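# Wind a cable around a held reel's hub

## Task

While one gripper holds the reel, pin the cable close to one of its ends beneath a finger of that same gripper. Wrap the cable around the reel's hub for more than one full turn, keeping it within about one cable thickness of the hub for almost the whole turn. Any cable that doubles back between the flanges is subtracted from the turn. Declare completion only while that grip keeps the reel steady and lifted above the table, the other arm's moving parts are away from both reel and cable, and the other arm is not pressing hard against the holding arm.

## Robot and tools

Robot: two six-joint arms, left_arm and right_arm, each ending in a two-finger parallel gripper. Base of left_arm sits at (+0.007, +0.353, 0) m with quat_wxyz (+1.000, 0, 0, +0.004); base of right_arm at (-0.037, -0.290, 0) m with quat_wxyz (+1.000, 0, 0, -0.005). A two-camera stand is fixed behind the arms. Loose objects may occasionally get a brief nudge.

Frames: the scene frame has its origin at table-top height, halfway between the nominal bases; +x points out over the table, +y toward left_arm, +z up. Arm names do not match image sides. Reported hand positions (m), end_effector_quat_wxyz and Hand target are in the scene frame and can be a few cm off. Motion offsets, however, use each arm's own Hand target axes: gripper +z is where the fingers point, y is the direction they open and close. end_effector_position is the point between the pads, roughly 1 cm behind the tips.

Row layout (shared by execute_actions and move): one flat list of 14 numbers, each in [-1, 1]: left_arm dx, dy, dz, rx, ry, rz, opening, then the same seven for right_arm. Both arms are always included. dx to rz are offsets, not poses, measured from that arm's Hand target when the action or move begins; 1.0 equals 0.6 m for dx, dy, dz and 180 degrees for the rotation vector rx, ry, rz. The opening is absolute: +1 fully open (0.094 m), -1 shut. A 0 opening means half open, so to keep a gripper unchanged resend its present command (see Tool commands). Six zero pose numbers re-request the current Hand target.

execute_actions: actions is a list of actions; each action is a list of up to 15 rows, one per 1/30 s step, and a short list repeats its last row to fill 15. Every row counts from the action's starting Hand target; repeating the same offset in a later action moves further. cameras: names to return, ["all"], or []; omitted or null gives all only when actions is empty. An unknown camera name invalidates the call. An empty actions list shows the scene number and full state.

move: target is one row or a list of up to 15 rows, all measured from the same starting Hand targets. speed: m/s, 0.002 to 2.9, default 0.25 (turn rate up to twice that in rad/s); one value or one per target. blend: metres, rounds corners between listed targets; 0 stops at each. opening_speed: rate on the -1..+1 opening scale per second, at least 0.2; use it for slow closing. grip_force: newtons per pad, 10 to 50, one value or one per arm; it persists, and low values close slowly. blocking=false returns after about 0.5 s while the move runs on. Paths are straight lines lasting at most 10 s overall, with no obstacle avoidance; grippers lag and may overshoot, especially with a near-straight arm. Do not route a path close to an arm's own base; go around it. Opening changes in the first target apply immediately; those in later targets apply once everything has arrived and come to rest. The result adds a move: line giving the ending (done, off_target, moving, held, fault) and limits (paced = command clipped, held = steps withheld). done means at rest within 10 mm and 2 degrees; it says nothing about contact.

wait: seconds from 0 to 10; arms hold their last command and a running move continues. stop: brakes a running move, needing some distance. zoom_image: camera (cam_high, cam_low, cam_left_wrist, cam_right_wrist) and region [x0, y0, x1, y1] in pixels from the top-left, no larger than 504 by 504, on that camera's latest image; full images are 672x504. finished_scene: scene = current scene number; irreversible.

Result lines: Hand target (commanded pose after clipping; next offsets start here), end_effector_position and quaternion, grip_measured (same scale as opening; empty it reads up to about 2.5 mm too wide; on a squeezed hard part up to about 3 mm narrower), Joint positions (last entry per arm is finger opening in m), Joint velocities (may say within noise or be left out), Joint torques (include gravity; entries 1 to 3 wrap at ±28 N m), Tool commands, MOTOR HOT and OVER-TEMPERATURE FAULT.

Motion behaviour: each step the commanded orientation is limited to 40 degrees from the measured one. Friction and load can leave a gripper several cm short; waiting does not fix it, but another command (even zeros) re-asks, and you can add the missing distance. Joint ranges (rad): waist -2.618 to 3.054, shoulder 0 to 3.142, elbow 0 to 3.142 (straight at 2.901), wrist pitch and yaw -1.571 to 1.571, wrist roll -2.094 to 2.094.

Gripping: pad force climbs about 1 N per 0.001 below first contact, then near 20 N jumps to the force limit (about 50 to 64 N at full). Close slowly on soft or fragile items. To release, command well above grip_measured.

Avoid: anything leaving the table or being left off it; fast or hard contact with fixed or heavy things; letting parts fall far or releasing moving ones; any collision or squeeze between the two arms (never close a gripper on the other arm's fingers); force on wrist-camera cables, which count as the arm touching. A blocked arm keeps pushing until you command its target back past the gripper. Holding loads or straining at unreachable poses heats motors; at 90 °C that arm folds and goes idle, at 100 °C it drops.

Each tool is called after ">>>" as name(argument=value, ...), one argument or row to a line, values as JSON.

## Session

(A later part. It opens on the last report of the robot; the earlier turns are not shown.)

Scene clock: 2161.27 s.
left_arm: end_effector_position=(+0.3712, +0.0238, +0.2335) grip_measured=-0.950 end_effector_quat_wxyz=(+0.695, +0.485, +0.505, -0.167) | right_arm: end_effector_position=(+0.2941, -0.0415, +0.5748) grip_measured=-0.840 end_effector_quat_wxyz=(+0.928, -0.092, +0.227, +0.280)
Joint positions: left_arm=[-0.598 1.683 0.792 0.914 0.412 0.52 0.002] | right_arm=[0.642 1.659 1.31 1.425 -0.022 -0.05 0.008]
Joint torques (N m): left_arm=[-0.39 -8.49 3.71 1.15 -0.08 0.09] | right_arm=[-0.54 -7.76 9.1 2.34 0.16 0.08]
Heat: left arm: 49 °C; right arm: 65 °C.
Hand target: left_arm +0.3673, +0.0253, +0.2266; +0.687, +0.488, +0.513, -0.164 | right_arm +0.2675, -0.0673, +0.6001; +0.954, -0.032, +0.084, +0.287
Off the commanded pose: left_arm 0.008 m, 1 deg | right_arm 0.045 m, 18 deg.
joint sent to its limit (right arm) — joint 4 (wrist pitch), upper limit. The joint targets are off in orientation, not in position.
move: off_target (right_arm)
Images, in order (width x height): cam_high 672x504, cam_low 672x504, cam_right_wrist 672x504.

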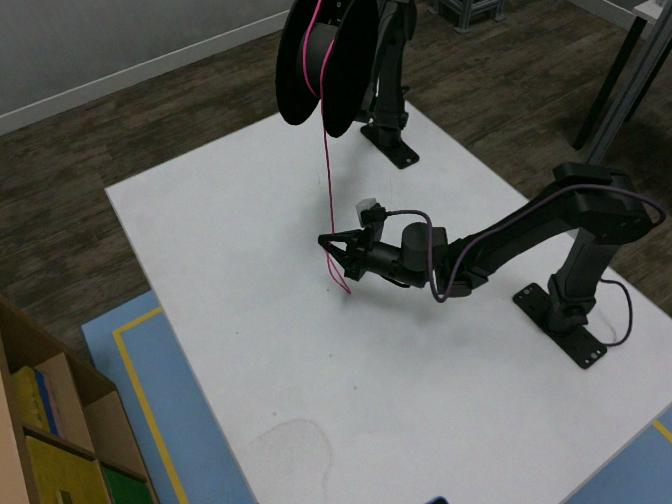

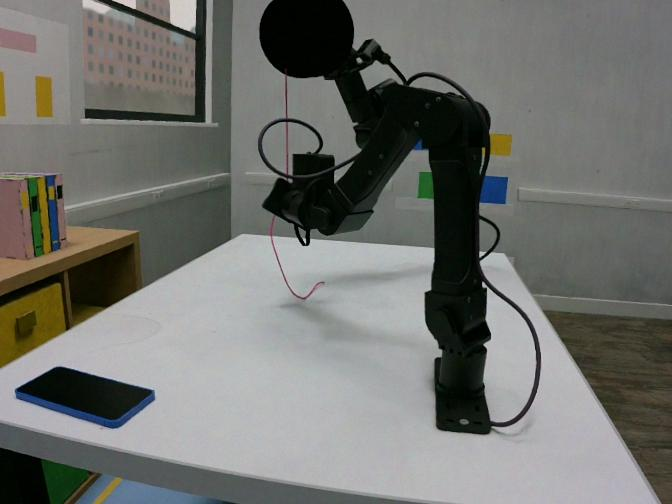

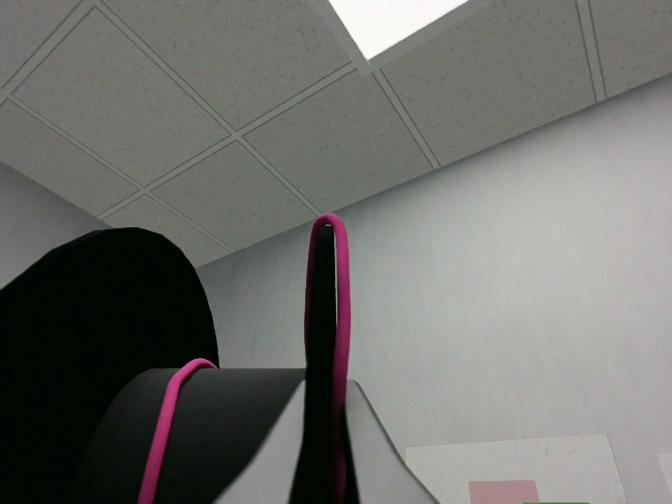

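>>> move(
  target=[-0.08,-0.146,0,0,0,0,-1,0,0,0,0,0,0,-1],
  speed=0.06,
  cameras=["cam_high","cam_low","cam_right_wrist"],
)

>>> zoom_image(
  camera="cam_high",
  region=[230, 0, 440, 240],
)

Scene clock: 2187.00 s.
left_arm: end_effector_position=(+0.2928, -0.0283, +0.2477) grip_measured=-0.950 end_effector_quat_wxyz=(+0.717, +0.462, +0.496, -0.164) | right_arm: end_effector_position=(+0.2932, -0.0394, +0.5745) grip_measured=-0.840 end_effector_quat_wxyz=(+0.927, -0.098, +0.226, +0.282)
Joint positions: left_arm=[-0.911 1.603 0.699 0.987 0.07 0.52 0.002] | right_arm=[0.642 1.659 1.31 1.422 -0.035 -0.05 0.008]
Joint torques (N m): left_arm=[-1.03 -7.83 3.03 0.73 0.17 0.08] | right_arm=[-0.55 -7.76 9.07 2.38 0.29 0.09]
Heat: left arm: 47 °C; right arm: 63 °C.
Hand target: left_arm +0.2835, -0.0291, +0.2243; +0.687, +0.488, +0.512, -0.164 | right_arm +0.2675, -0.0673, +0.6001; +0.954, -0.032, +0.084, +0.287
Off the commanded pose: left_arm 0.025 m, 5 deg | right_arm 0.046 m, 18 deg.
joint sent to its limit (right arm) — joint 4 (wrist pitch), upper limit. The joint targets are off in orientation, not in position.
move: off_target (left_arm, right_arm)
Images, in order (width x height): cam_high 672x504, cam_low 672x504, cam_right_wrist 672x504.

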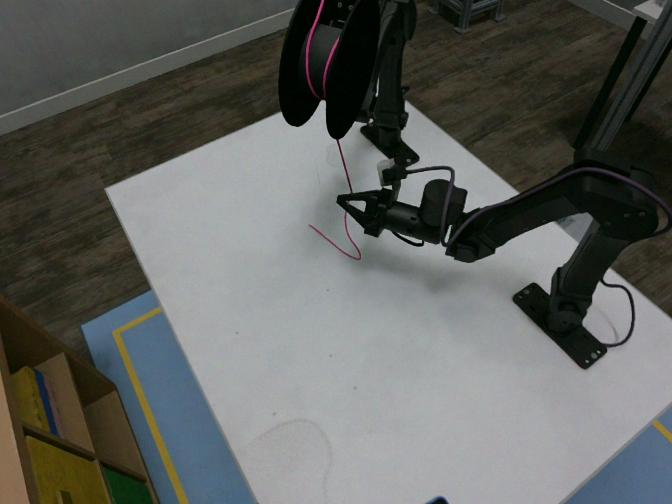

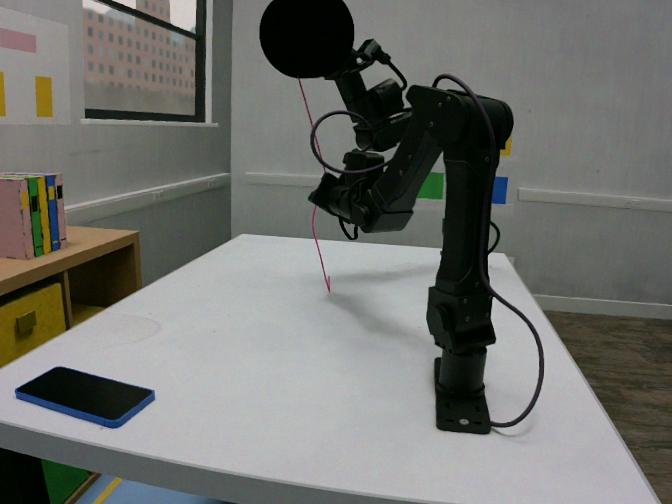

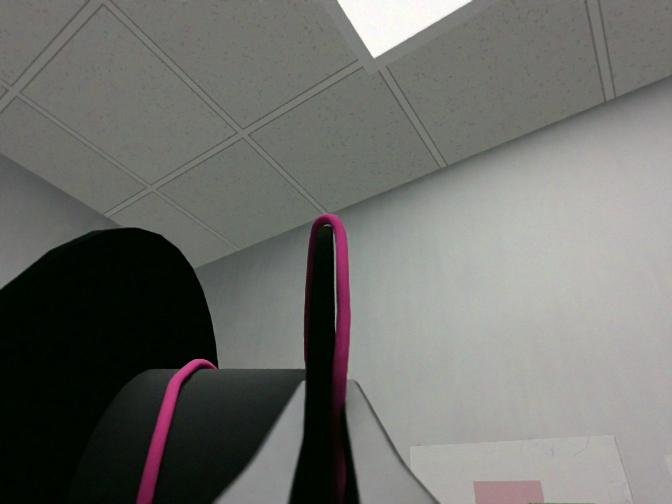

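Scaled by 2.100.

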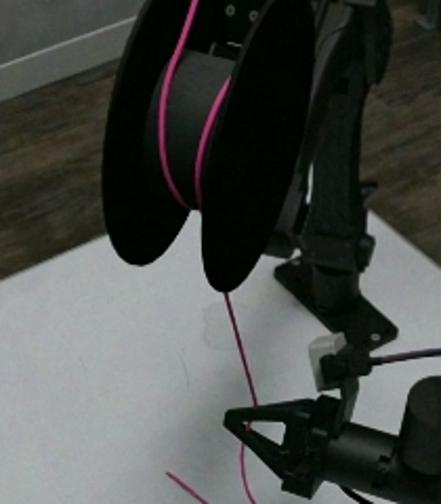

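>>> move(
  target=[
    [-0.051,0.028,0,0,0,0,-1,0,0,0,0,0,0,-1],
    [-0.051,0.028,0,0,0,0,-0.5,0,0,0,0,0,0,-1],
  ],
  speed=0.06,
  opening_speed=0.5,
  cameras=["cam_high","cam_right_wrist"],
)

>>> zoom_image(
  camera="cam_high",
  region=[230, 0, 440, 240],
)

Scene clock: 2197.97 s.
left_arm: end_effector_position=(+0.2862, -0.0269, +0.2360) grip_measured=-0.502 end_effector_quat_wxyz=(+0.671, +0.494, +0.530, -0.159) | right_arm: end_effector_position=(+0.2923, -0.0408, +0.5753) grip_measured=-0.840 end_effector_quat_wxyz=(+0.928, -0.095, +0.224, +0.282)
Joint positions: left_arm=[-0.92 1.524 0.725 0.748 0.07 0.521 0.023] | right_arm=[0.642 1.659 1.31 1.429 -0.031 -0.05 0.008]
Joint torques (N m): left_arm=[-0.53 -8.72 7.65 1.35 0.11 0.07] | right_arm=[-0.53 -7.83 9.1 2.27 0.25 0.07]
Heat: left arm: 46 °C; right arm: 63 °C.
Hand target: left_arm +0.2829, -0.0295, +0.2592; +0.687, +0.488, +0.512, -0.164 | right_arm +0.2675, -0.0673, +0.6001; +0.954, -0.032, +0.084, +0.287
Off the commanded pose: left_arm 0.024 m, 3 deg | right_arm 0.044 m, 18 deg.
joint sent to its limit (right arm) — joint 4 (wrist pitch), upper limit. The joint targets are off in orientation, not in position.
move: off_target (left_arm, right_arm)
Images, in order (width x height): cam_high 672x504, cam_right_wrist 672x504.

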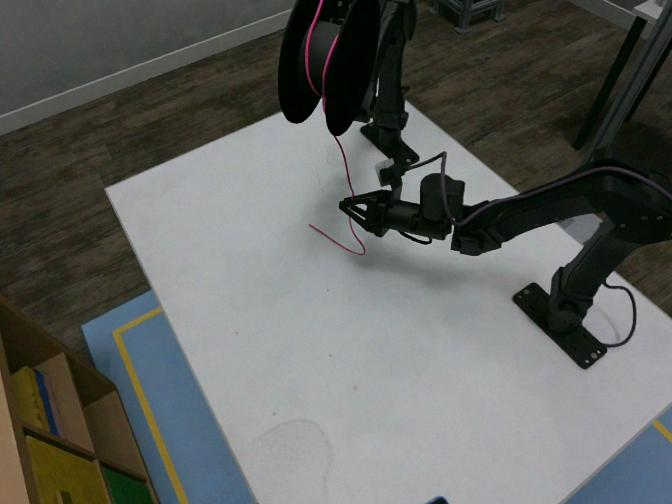

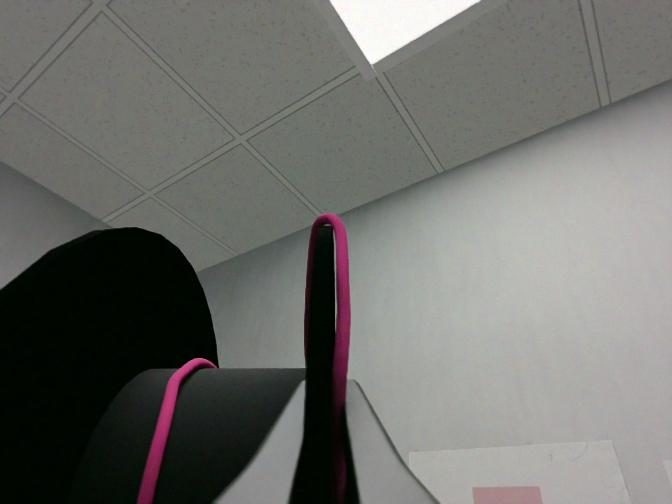

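Scaled by 2.100.

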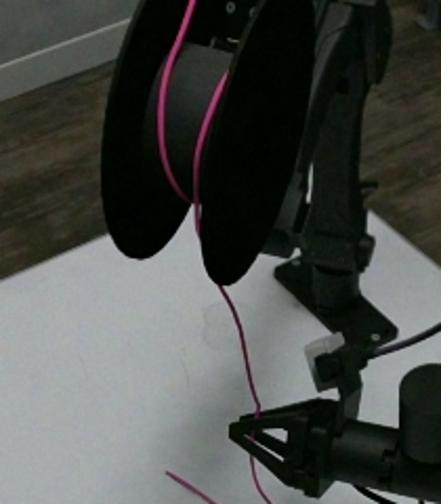

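>>> move(
  target=[0,0,-0.27,0,0,0,-0.5,0,0,0,0,0,0,-1],
  speed=0.12,
  cameras=["all"],
)

>>> zoom_image(
  camera="cam_high",
  region=[230, 0, 440, 240],
)

Scene clock: 2205.50 s.
left_arm: end_effector_position=(+0.1960, +0.1051, +0.2602) grip_measured=-0.502 end_effector_quat_wxyz=(+0.686, +0.486, +0.516, -0.164) | right_arm: end_effector_position=(+0.2925, -0.0410, +0.5753) grip_measured=-0.840 end_effector_quat_wxyz=(+0.928, -0.095, +0.224, +0.281)
Joint positions: left_arm=[-0.839 0.654 0.343 0.308 0.159 0.521 0.023] | right_arm=[0.642 1.659 1.31 1.429 -0.03 -0.05 0.008]
Joint torques (N m): left_arm=[0.57 -0.8 5.79 1.35 0.17 0.07] | right_arm=[-0.54 -7.77 9.05 2.28 0.25 0.08]
Heat: left arm: 47 °C; right arm: 63 °C.
Hand target: left_arm +0.1947, +0.1064, +0.2593; +0.687, +0.488, +0.513, -0.164 | right_arm +0.2676, -0.0673, +0.6001; +0.954, -0.032, +0.084, +0.287
Off the commanded pose: left_arm 0.002 m, 0 deg | right_arm 0.044 m, 18 deg.
joint sent to its limit (right arm) — joint 4 (wrist pitch), upper limit. The joint targets are off in orientation, not in position.
move: off_target (right_arm)

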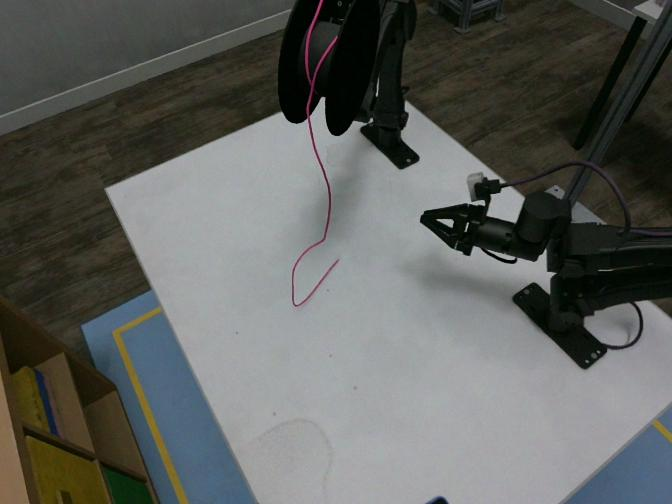

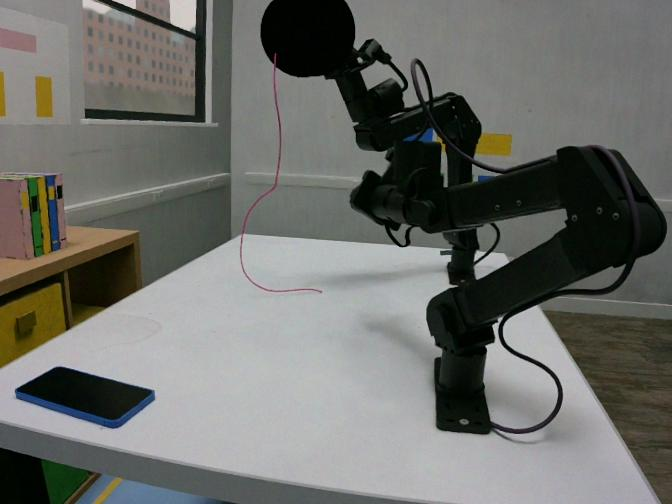

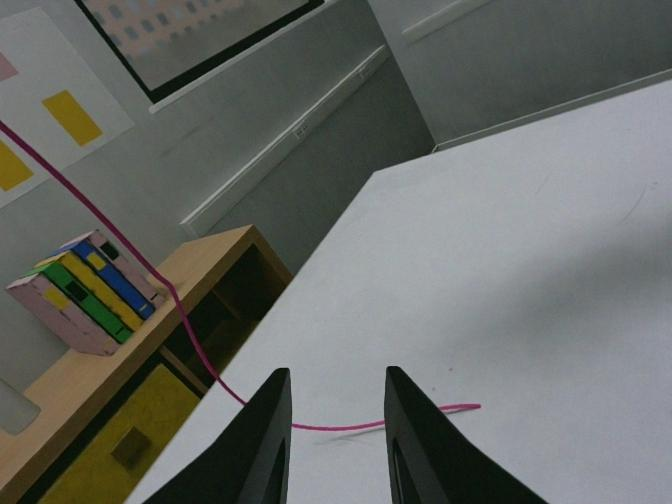

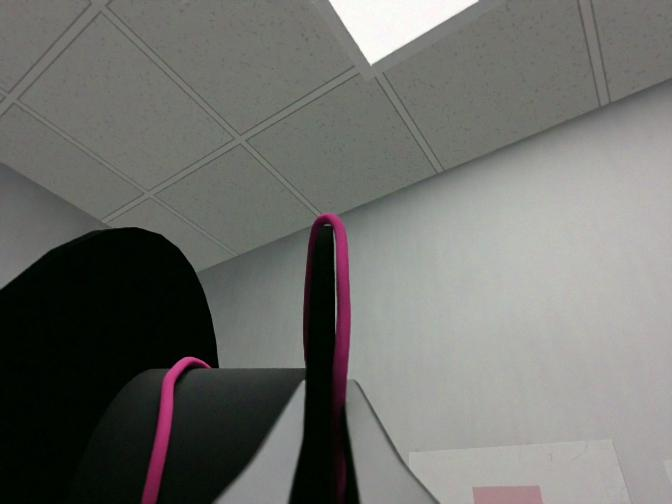

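Scaled by 2.100.

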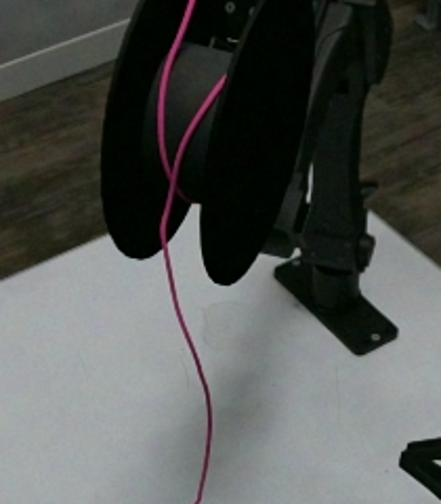

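>>> move(
  target=[0,0,0,0,0,0,-0.5,-0.064,-0.0157,0.192,0,-0.083,0,-1],
  speed=0.07,
  cameras=["all"],
)

Scene clock: 2234.20 s.
left_arm: end_effector_position=(+0.1960, +0.1051, +0.2600) grip_measured=-0.502 end_effector_quat_wxyz=(+0.686, +0.486, +0.516, -0.164) | right_arm: end_effector_position=(+0.2514, -0.0815, +0.7246) grip_measured=-0.840 end_effector_quat_wxyz=(+0.957, -0.003, -0.039, +0.288)
Joint positions: left_arm=[-0.839 0.654 0.343 0.307 0.159 0.521 0.023] | right_arm=[0.618 2.117 2.418 1.341 -0.03 -0.021 0.008]
Joint torques (N m): left_arm=[0.57 -0.81 5.79 1.36 0.17 0.07] | right_arm=[-0.53 -8.39 6.34 -0.49 0.2 0.07]
Heat: left arm: 49 °C; right arm: 61 °C.
Hand target: left_arm +0.1947, +0.1064, +0.2593; +0.687, +0.488, +0.513, -0.164 | right_arm +0.2575, -0.0834, +0.7204; +0.956, +0.006, -0.041, +0.289
Off the commanded pose: left_arm 0.002 m, 0 deg | right_arm 0.008 m, 1 deg.
move: done

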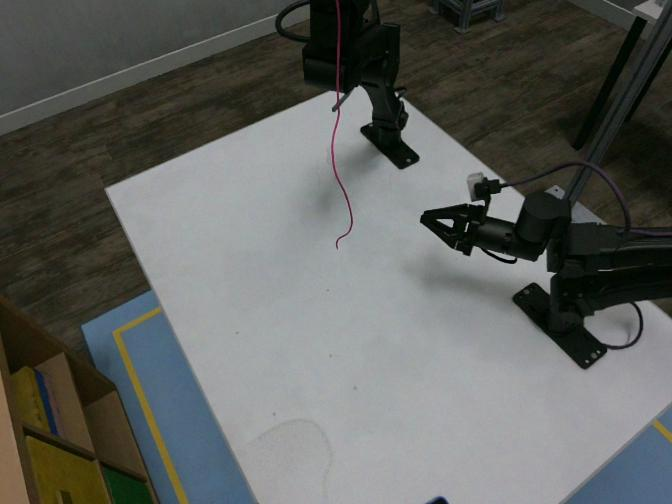

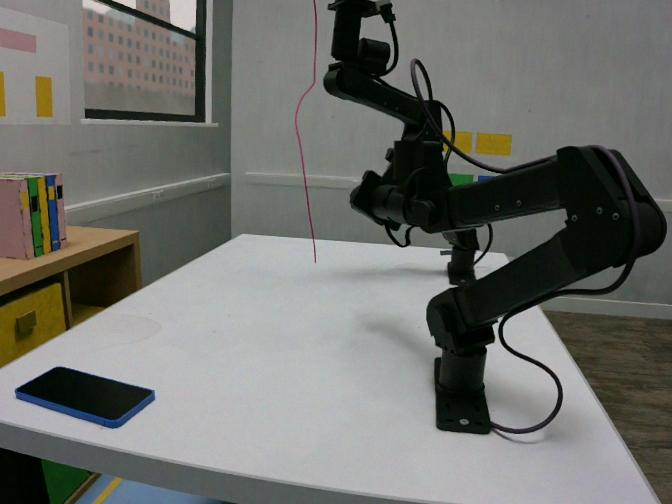

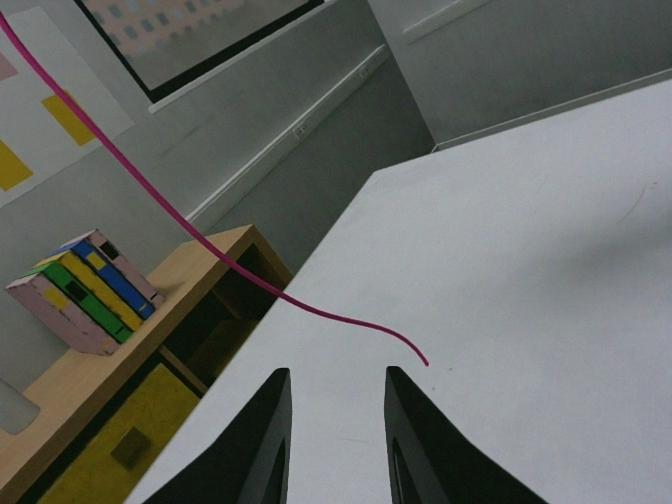

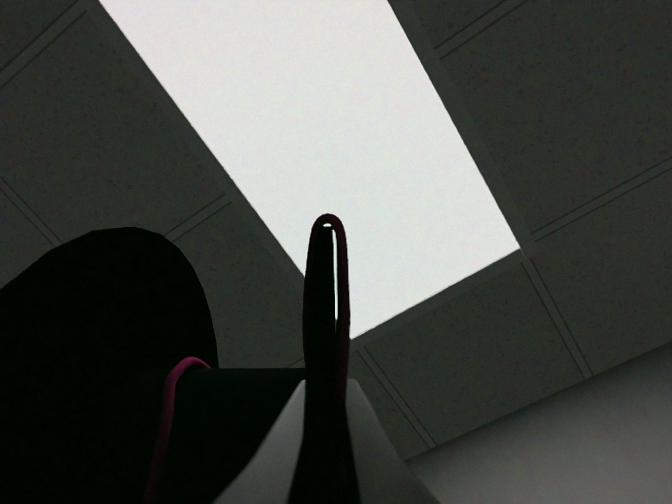

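>>> move(
  target=[
    [-0.5,0.266,-0.107,0,0,-0.16,-0.5,0,0,0,0,0,0,-1],
    [-0.5,0.266,-0.107,0,0,-0.16,-0.5,0,0,0,0,0,0.25,-1],
  ],
  speed=0.11,
  cameras=["all"],
)

Scene clock: 2270.63 s.
left_arm: end_effector_position=(+0.1520, +0.1498, +0.5919) grip_measured=-0.502 end_effector_quat_wxyz=(+0.619, +0.351, +0.622, -0.326) | right_arm: end_effector_position=(+0.2521, -0.0810, +0.7246) grip_measured=-0.840 end_effector_quat_wxyz=(+0.774, -0.017, -0.033, +0.632)
Joint positions: left_arm=[-0.851 1.154 2.134 -1 0.156 0.033 0.023] | right_arm=[0.618 2.117 2.418 1.338 -0.03 0.762 0.008]
Joint torques (N m): left_arm=[-0.49 0.8 4.6 1.33 -0.07 -0.07] | right_arm=[-0.5 -8.27 6.42 -0.45 0.2 0.05]
Heat: left arm: 49 °C; right arm: 55 °C.
Hand target: left_arm +0.1493, +0.1530, +0.5990; +0.625, +0.345, +0.618, -0.330 | right_arm +0.2575, -0.0834, +0.7204; +0.773, -0.010, -0.040, +0.633
Off the commanded pose: left_arm 0.008 m, 1 deg | right_arm 0.007 m, 1 deg.
move: done

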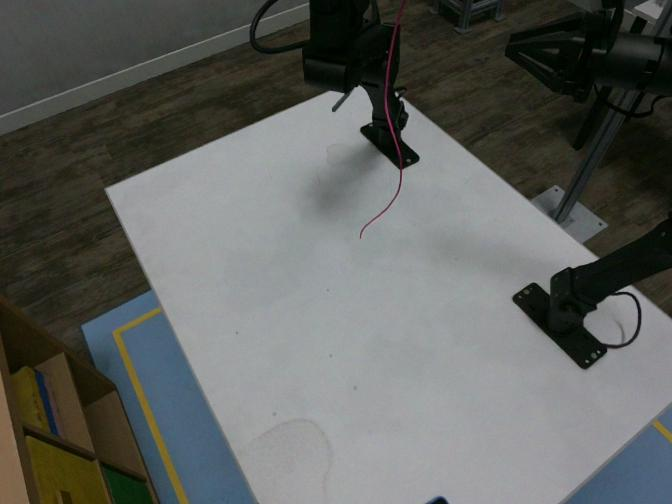

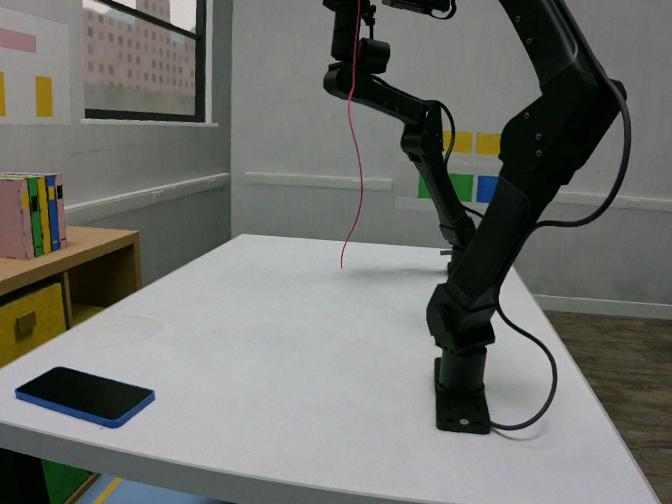

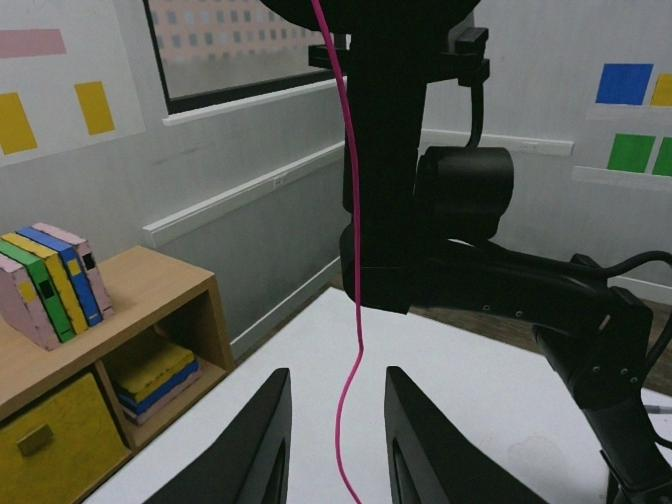

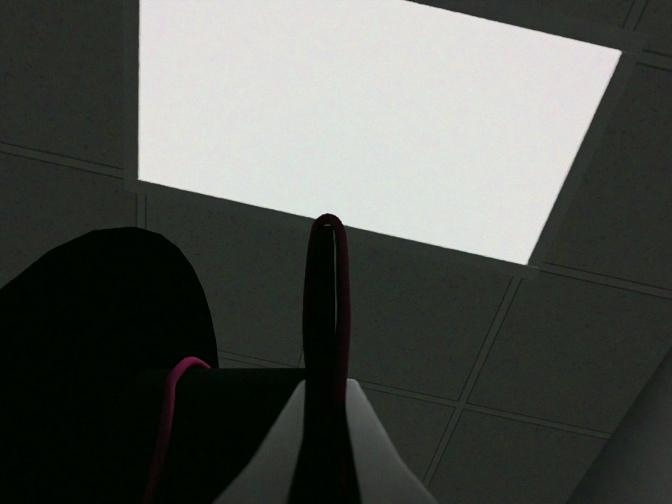

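>>> move(
  target=[-0.083,0,-0.02,0,-0.139,0,-0.5,0,0,0,0,0,0.25,-1],
  speed=0.11,
  cameras=["cam_left_wrist","cam_low"],
)

Scene clock: 2279.67 s.
left_arm: end_effector_position=(+0.1457, +0.1572, +0.6423) grip_measured=-0.502 end_effector_quat_wxyz=(+0.736, +0.276, +0.478, -0.391) | right_arm: end_effector_position=(+0.2525, -0.0807, +0.7246) grip_measured=-0.840 end_effector_quat_wxyz=(+0.472, -0.028, -0.023, +0.881)
Joint positions: left_arm=[-0.851 0.962 1.698 -0.331 0.154 -0.032 0.023] | right_arm=[0.618 2.117 2.418 1.336 -0.03 1.551 0.008]
Joint torques (N m): left_arm=[-0.57 0.05 2.8 1.41 -0.13 -0.07] | right_arm=[-0.53 -8.25 6.45 -0.41 0.2 0.05]
Heat: left arm: 50 °C; right arm: 54 °C.
Hand target: left_arm +0.1420, +0.1622, +0.6487; +0.744, +0.265, +0.468, -0.397 | right_arm +0.2575, -0.0834, +0.7204; +0.472, -0.025, -0.033, +0.881
Off the commanded pose: left_arm 0.009 m, 2 deg | right_arm 0.007 m, 1 deg.
move: done
Images, in order (width x height): cam_low 672x504, cam_left_wrist 672x504.

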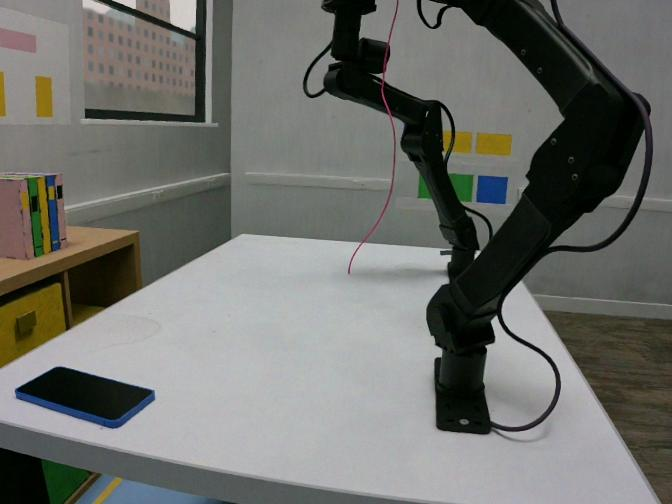

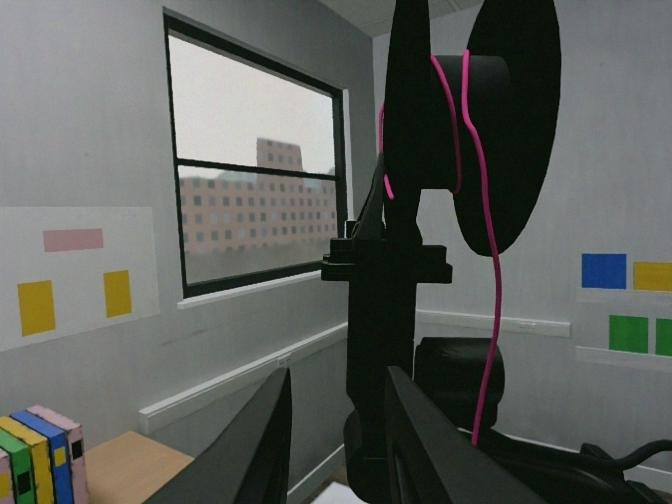

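>>> zoom_image(
  camera="cam_left_wrist",
  region=[360, 0, 580, 280],
)

Scaled by 1.800.

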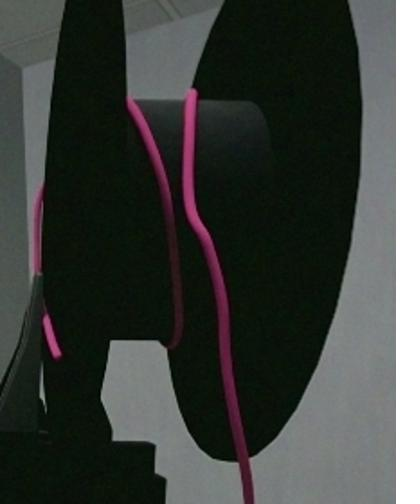

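>>> move(
  target=[0,0,-0.13,0,0,0,-0.5,0,0,0,0,0,0,-1],
  speed=0.15,
  cameras=["cam_left_wrist"],
)

Scene clock: 2303.37 s.
left_arm: end_effector_position=(+0.1045, +0.2211, +0.6183) grip_measured=-0.502 end_effector_quat_wxyz=(+0.755, +0.244, +0.473, -0.383) | right_arm: end_effector_position=(+0.2525, -0.0807, +0.7246) grip_measured=-0.840 end_effector_quat_wxyz=(+0.472, -0.028, -0.023, +0.881)
Joint positions: left_arm=[-0.606 0.694 1.52 -0.354 0.311 -0.148 0.023] | right_arm=[0.618 2.117 2.418 1.336 -0.03 1.551 0.008]
Joint torques (N m): left_arm=[0.59 2.81 2.33 1.01 0.04 -0.11] | right_arm=[-0.51 -8.29 6.49 -0.42 0.2 0.05]
Heat: left arm: 49 °C; right arm: 52 °C.
Hand target: left_arm +0.1041, +0.2220, +0.6159; +0.744, +0.266, +0.468, -0.397 | right_arm +0.2575, -0.0834, +0.7204; +0.472, -0.025, -0.033, +0.881
Off the commanded pose: left_arm 0.003 m, 3 deg | right_arm 0.007 m, 1 deg.
move: off_target (left_arm)
Images, in order (width x height): cam_left_wrist 672x504.

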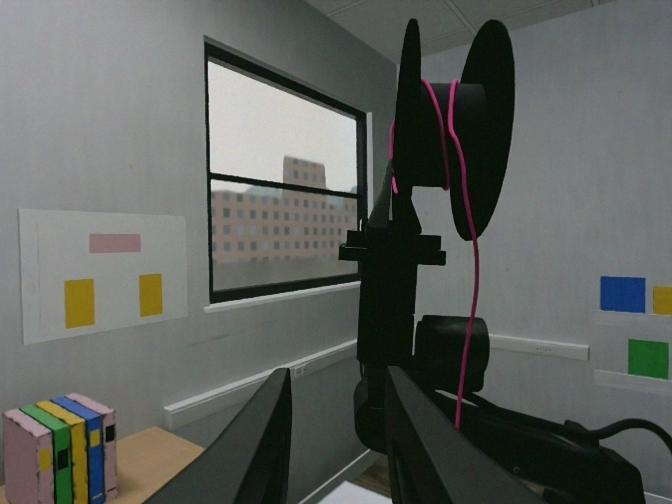

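>>> finished_scene(
  scene=2,
)

The scene is finished: the task was done.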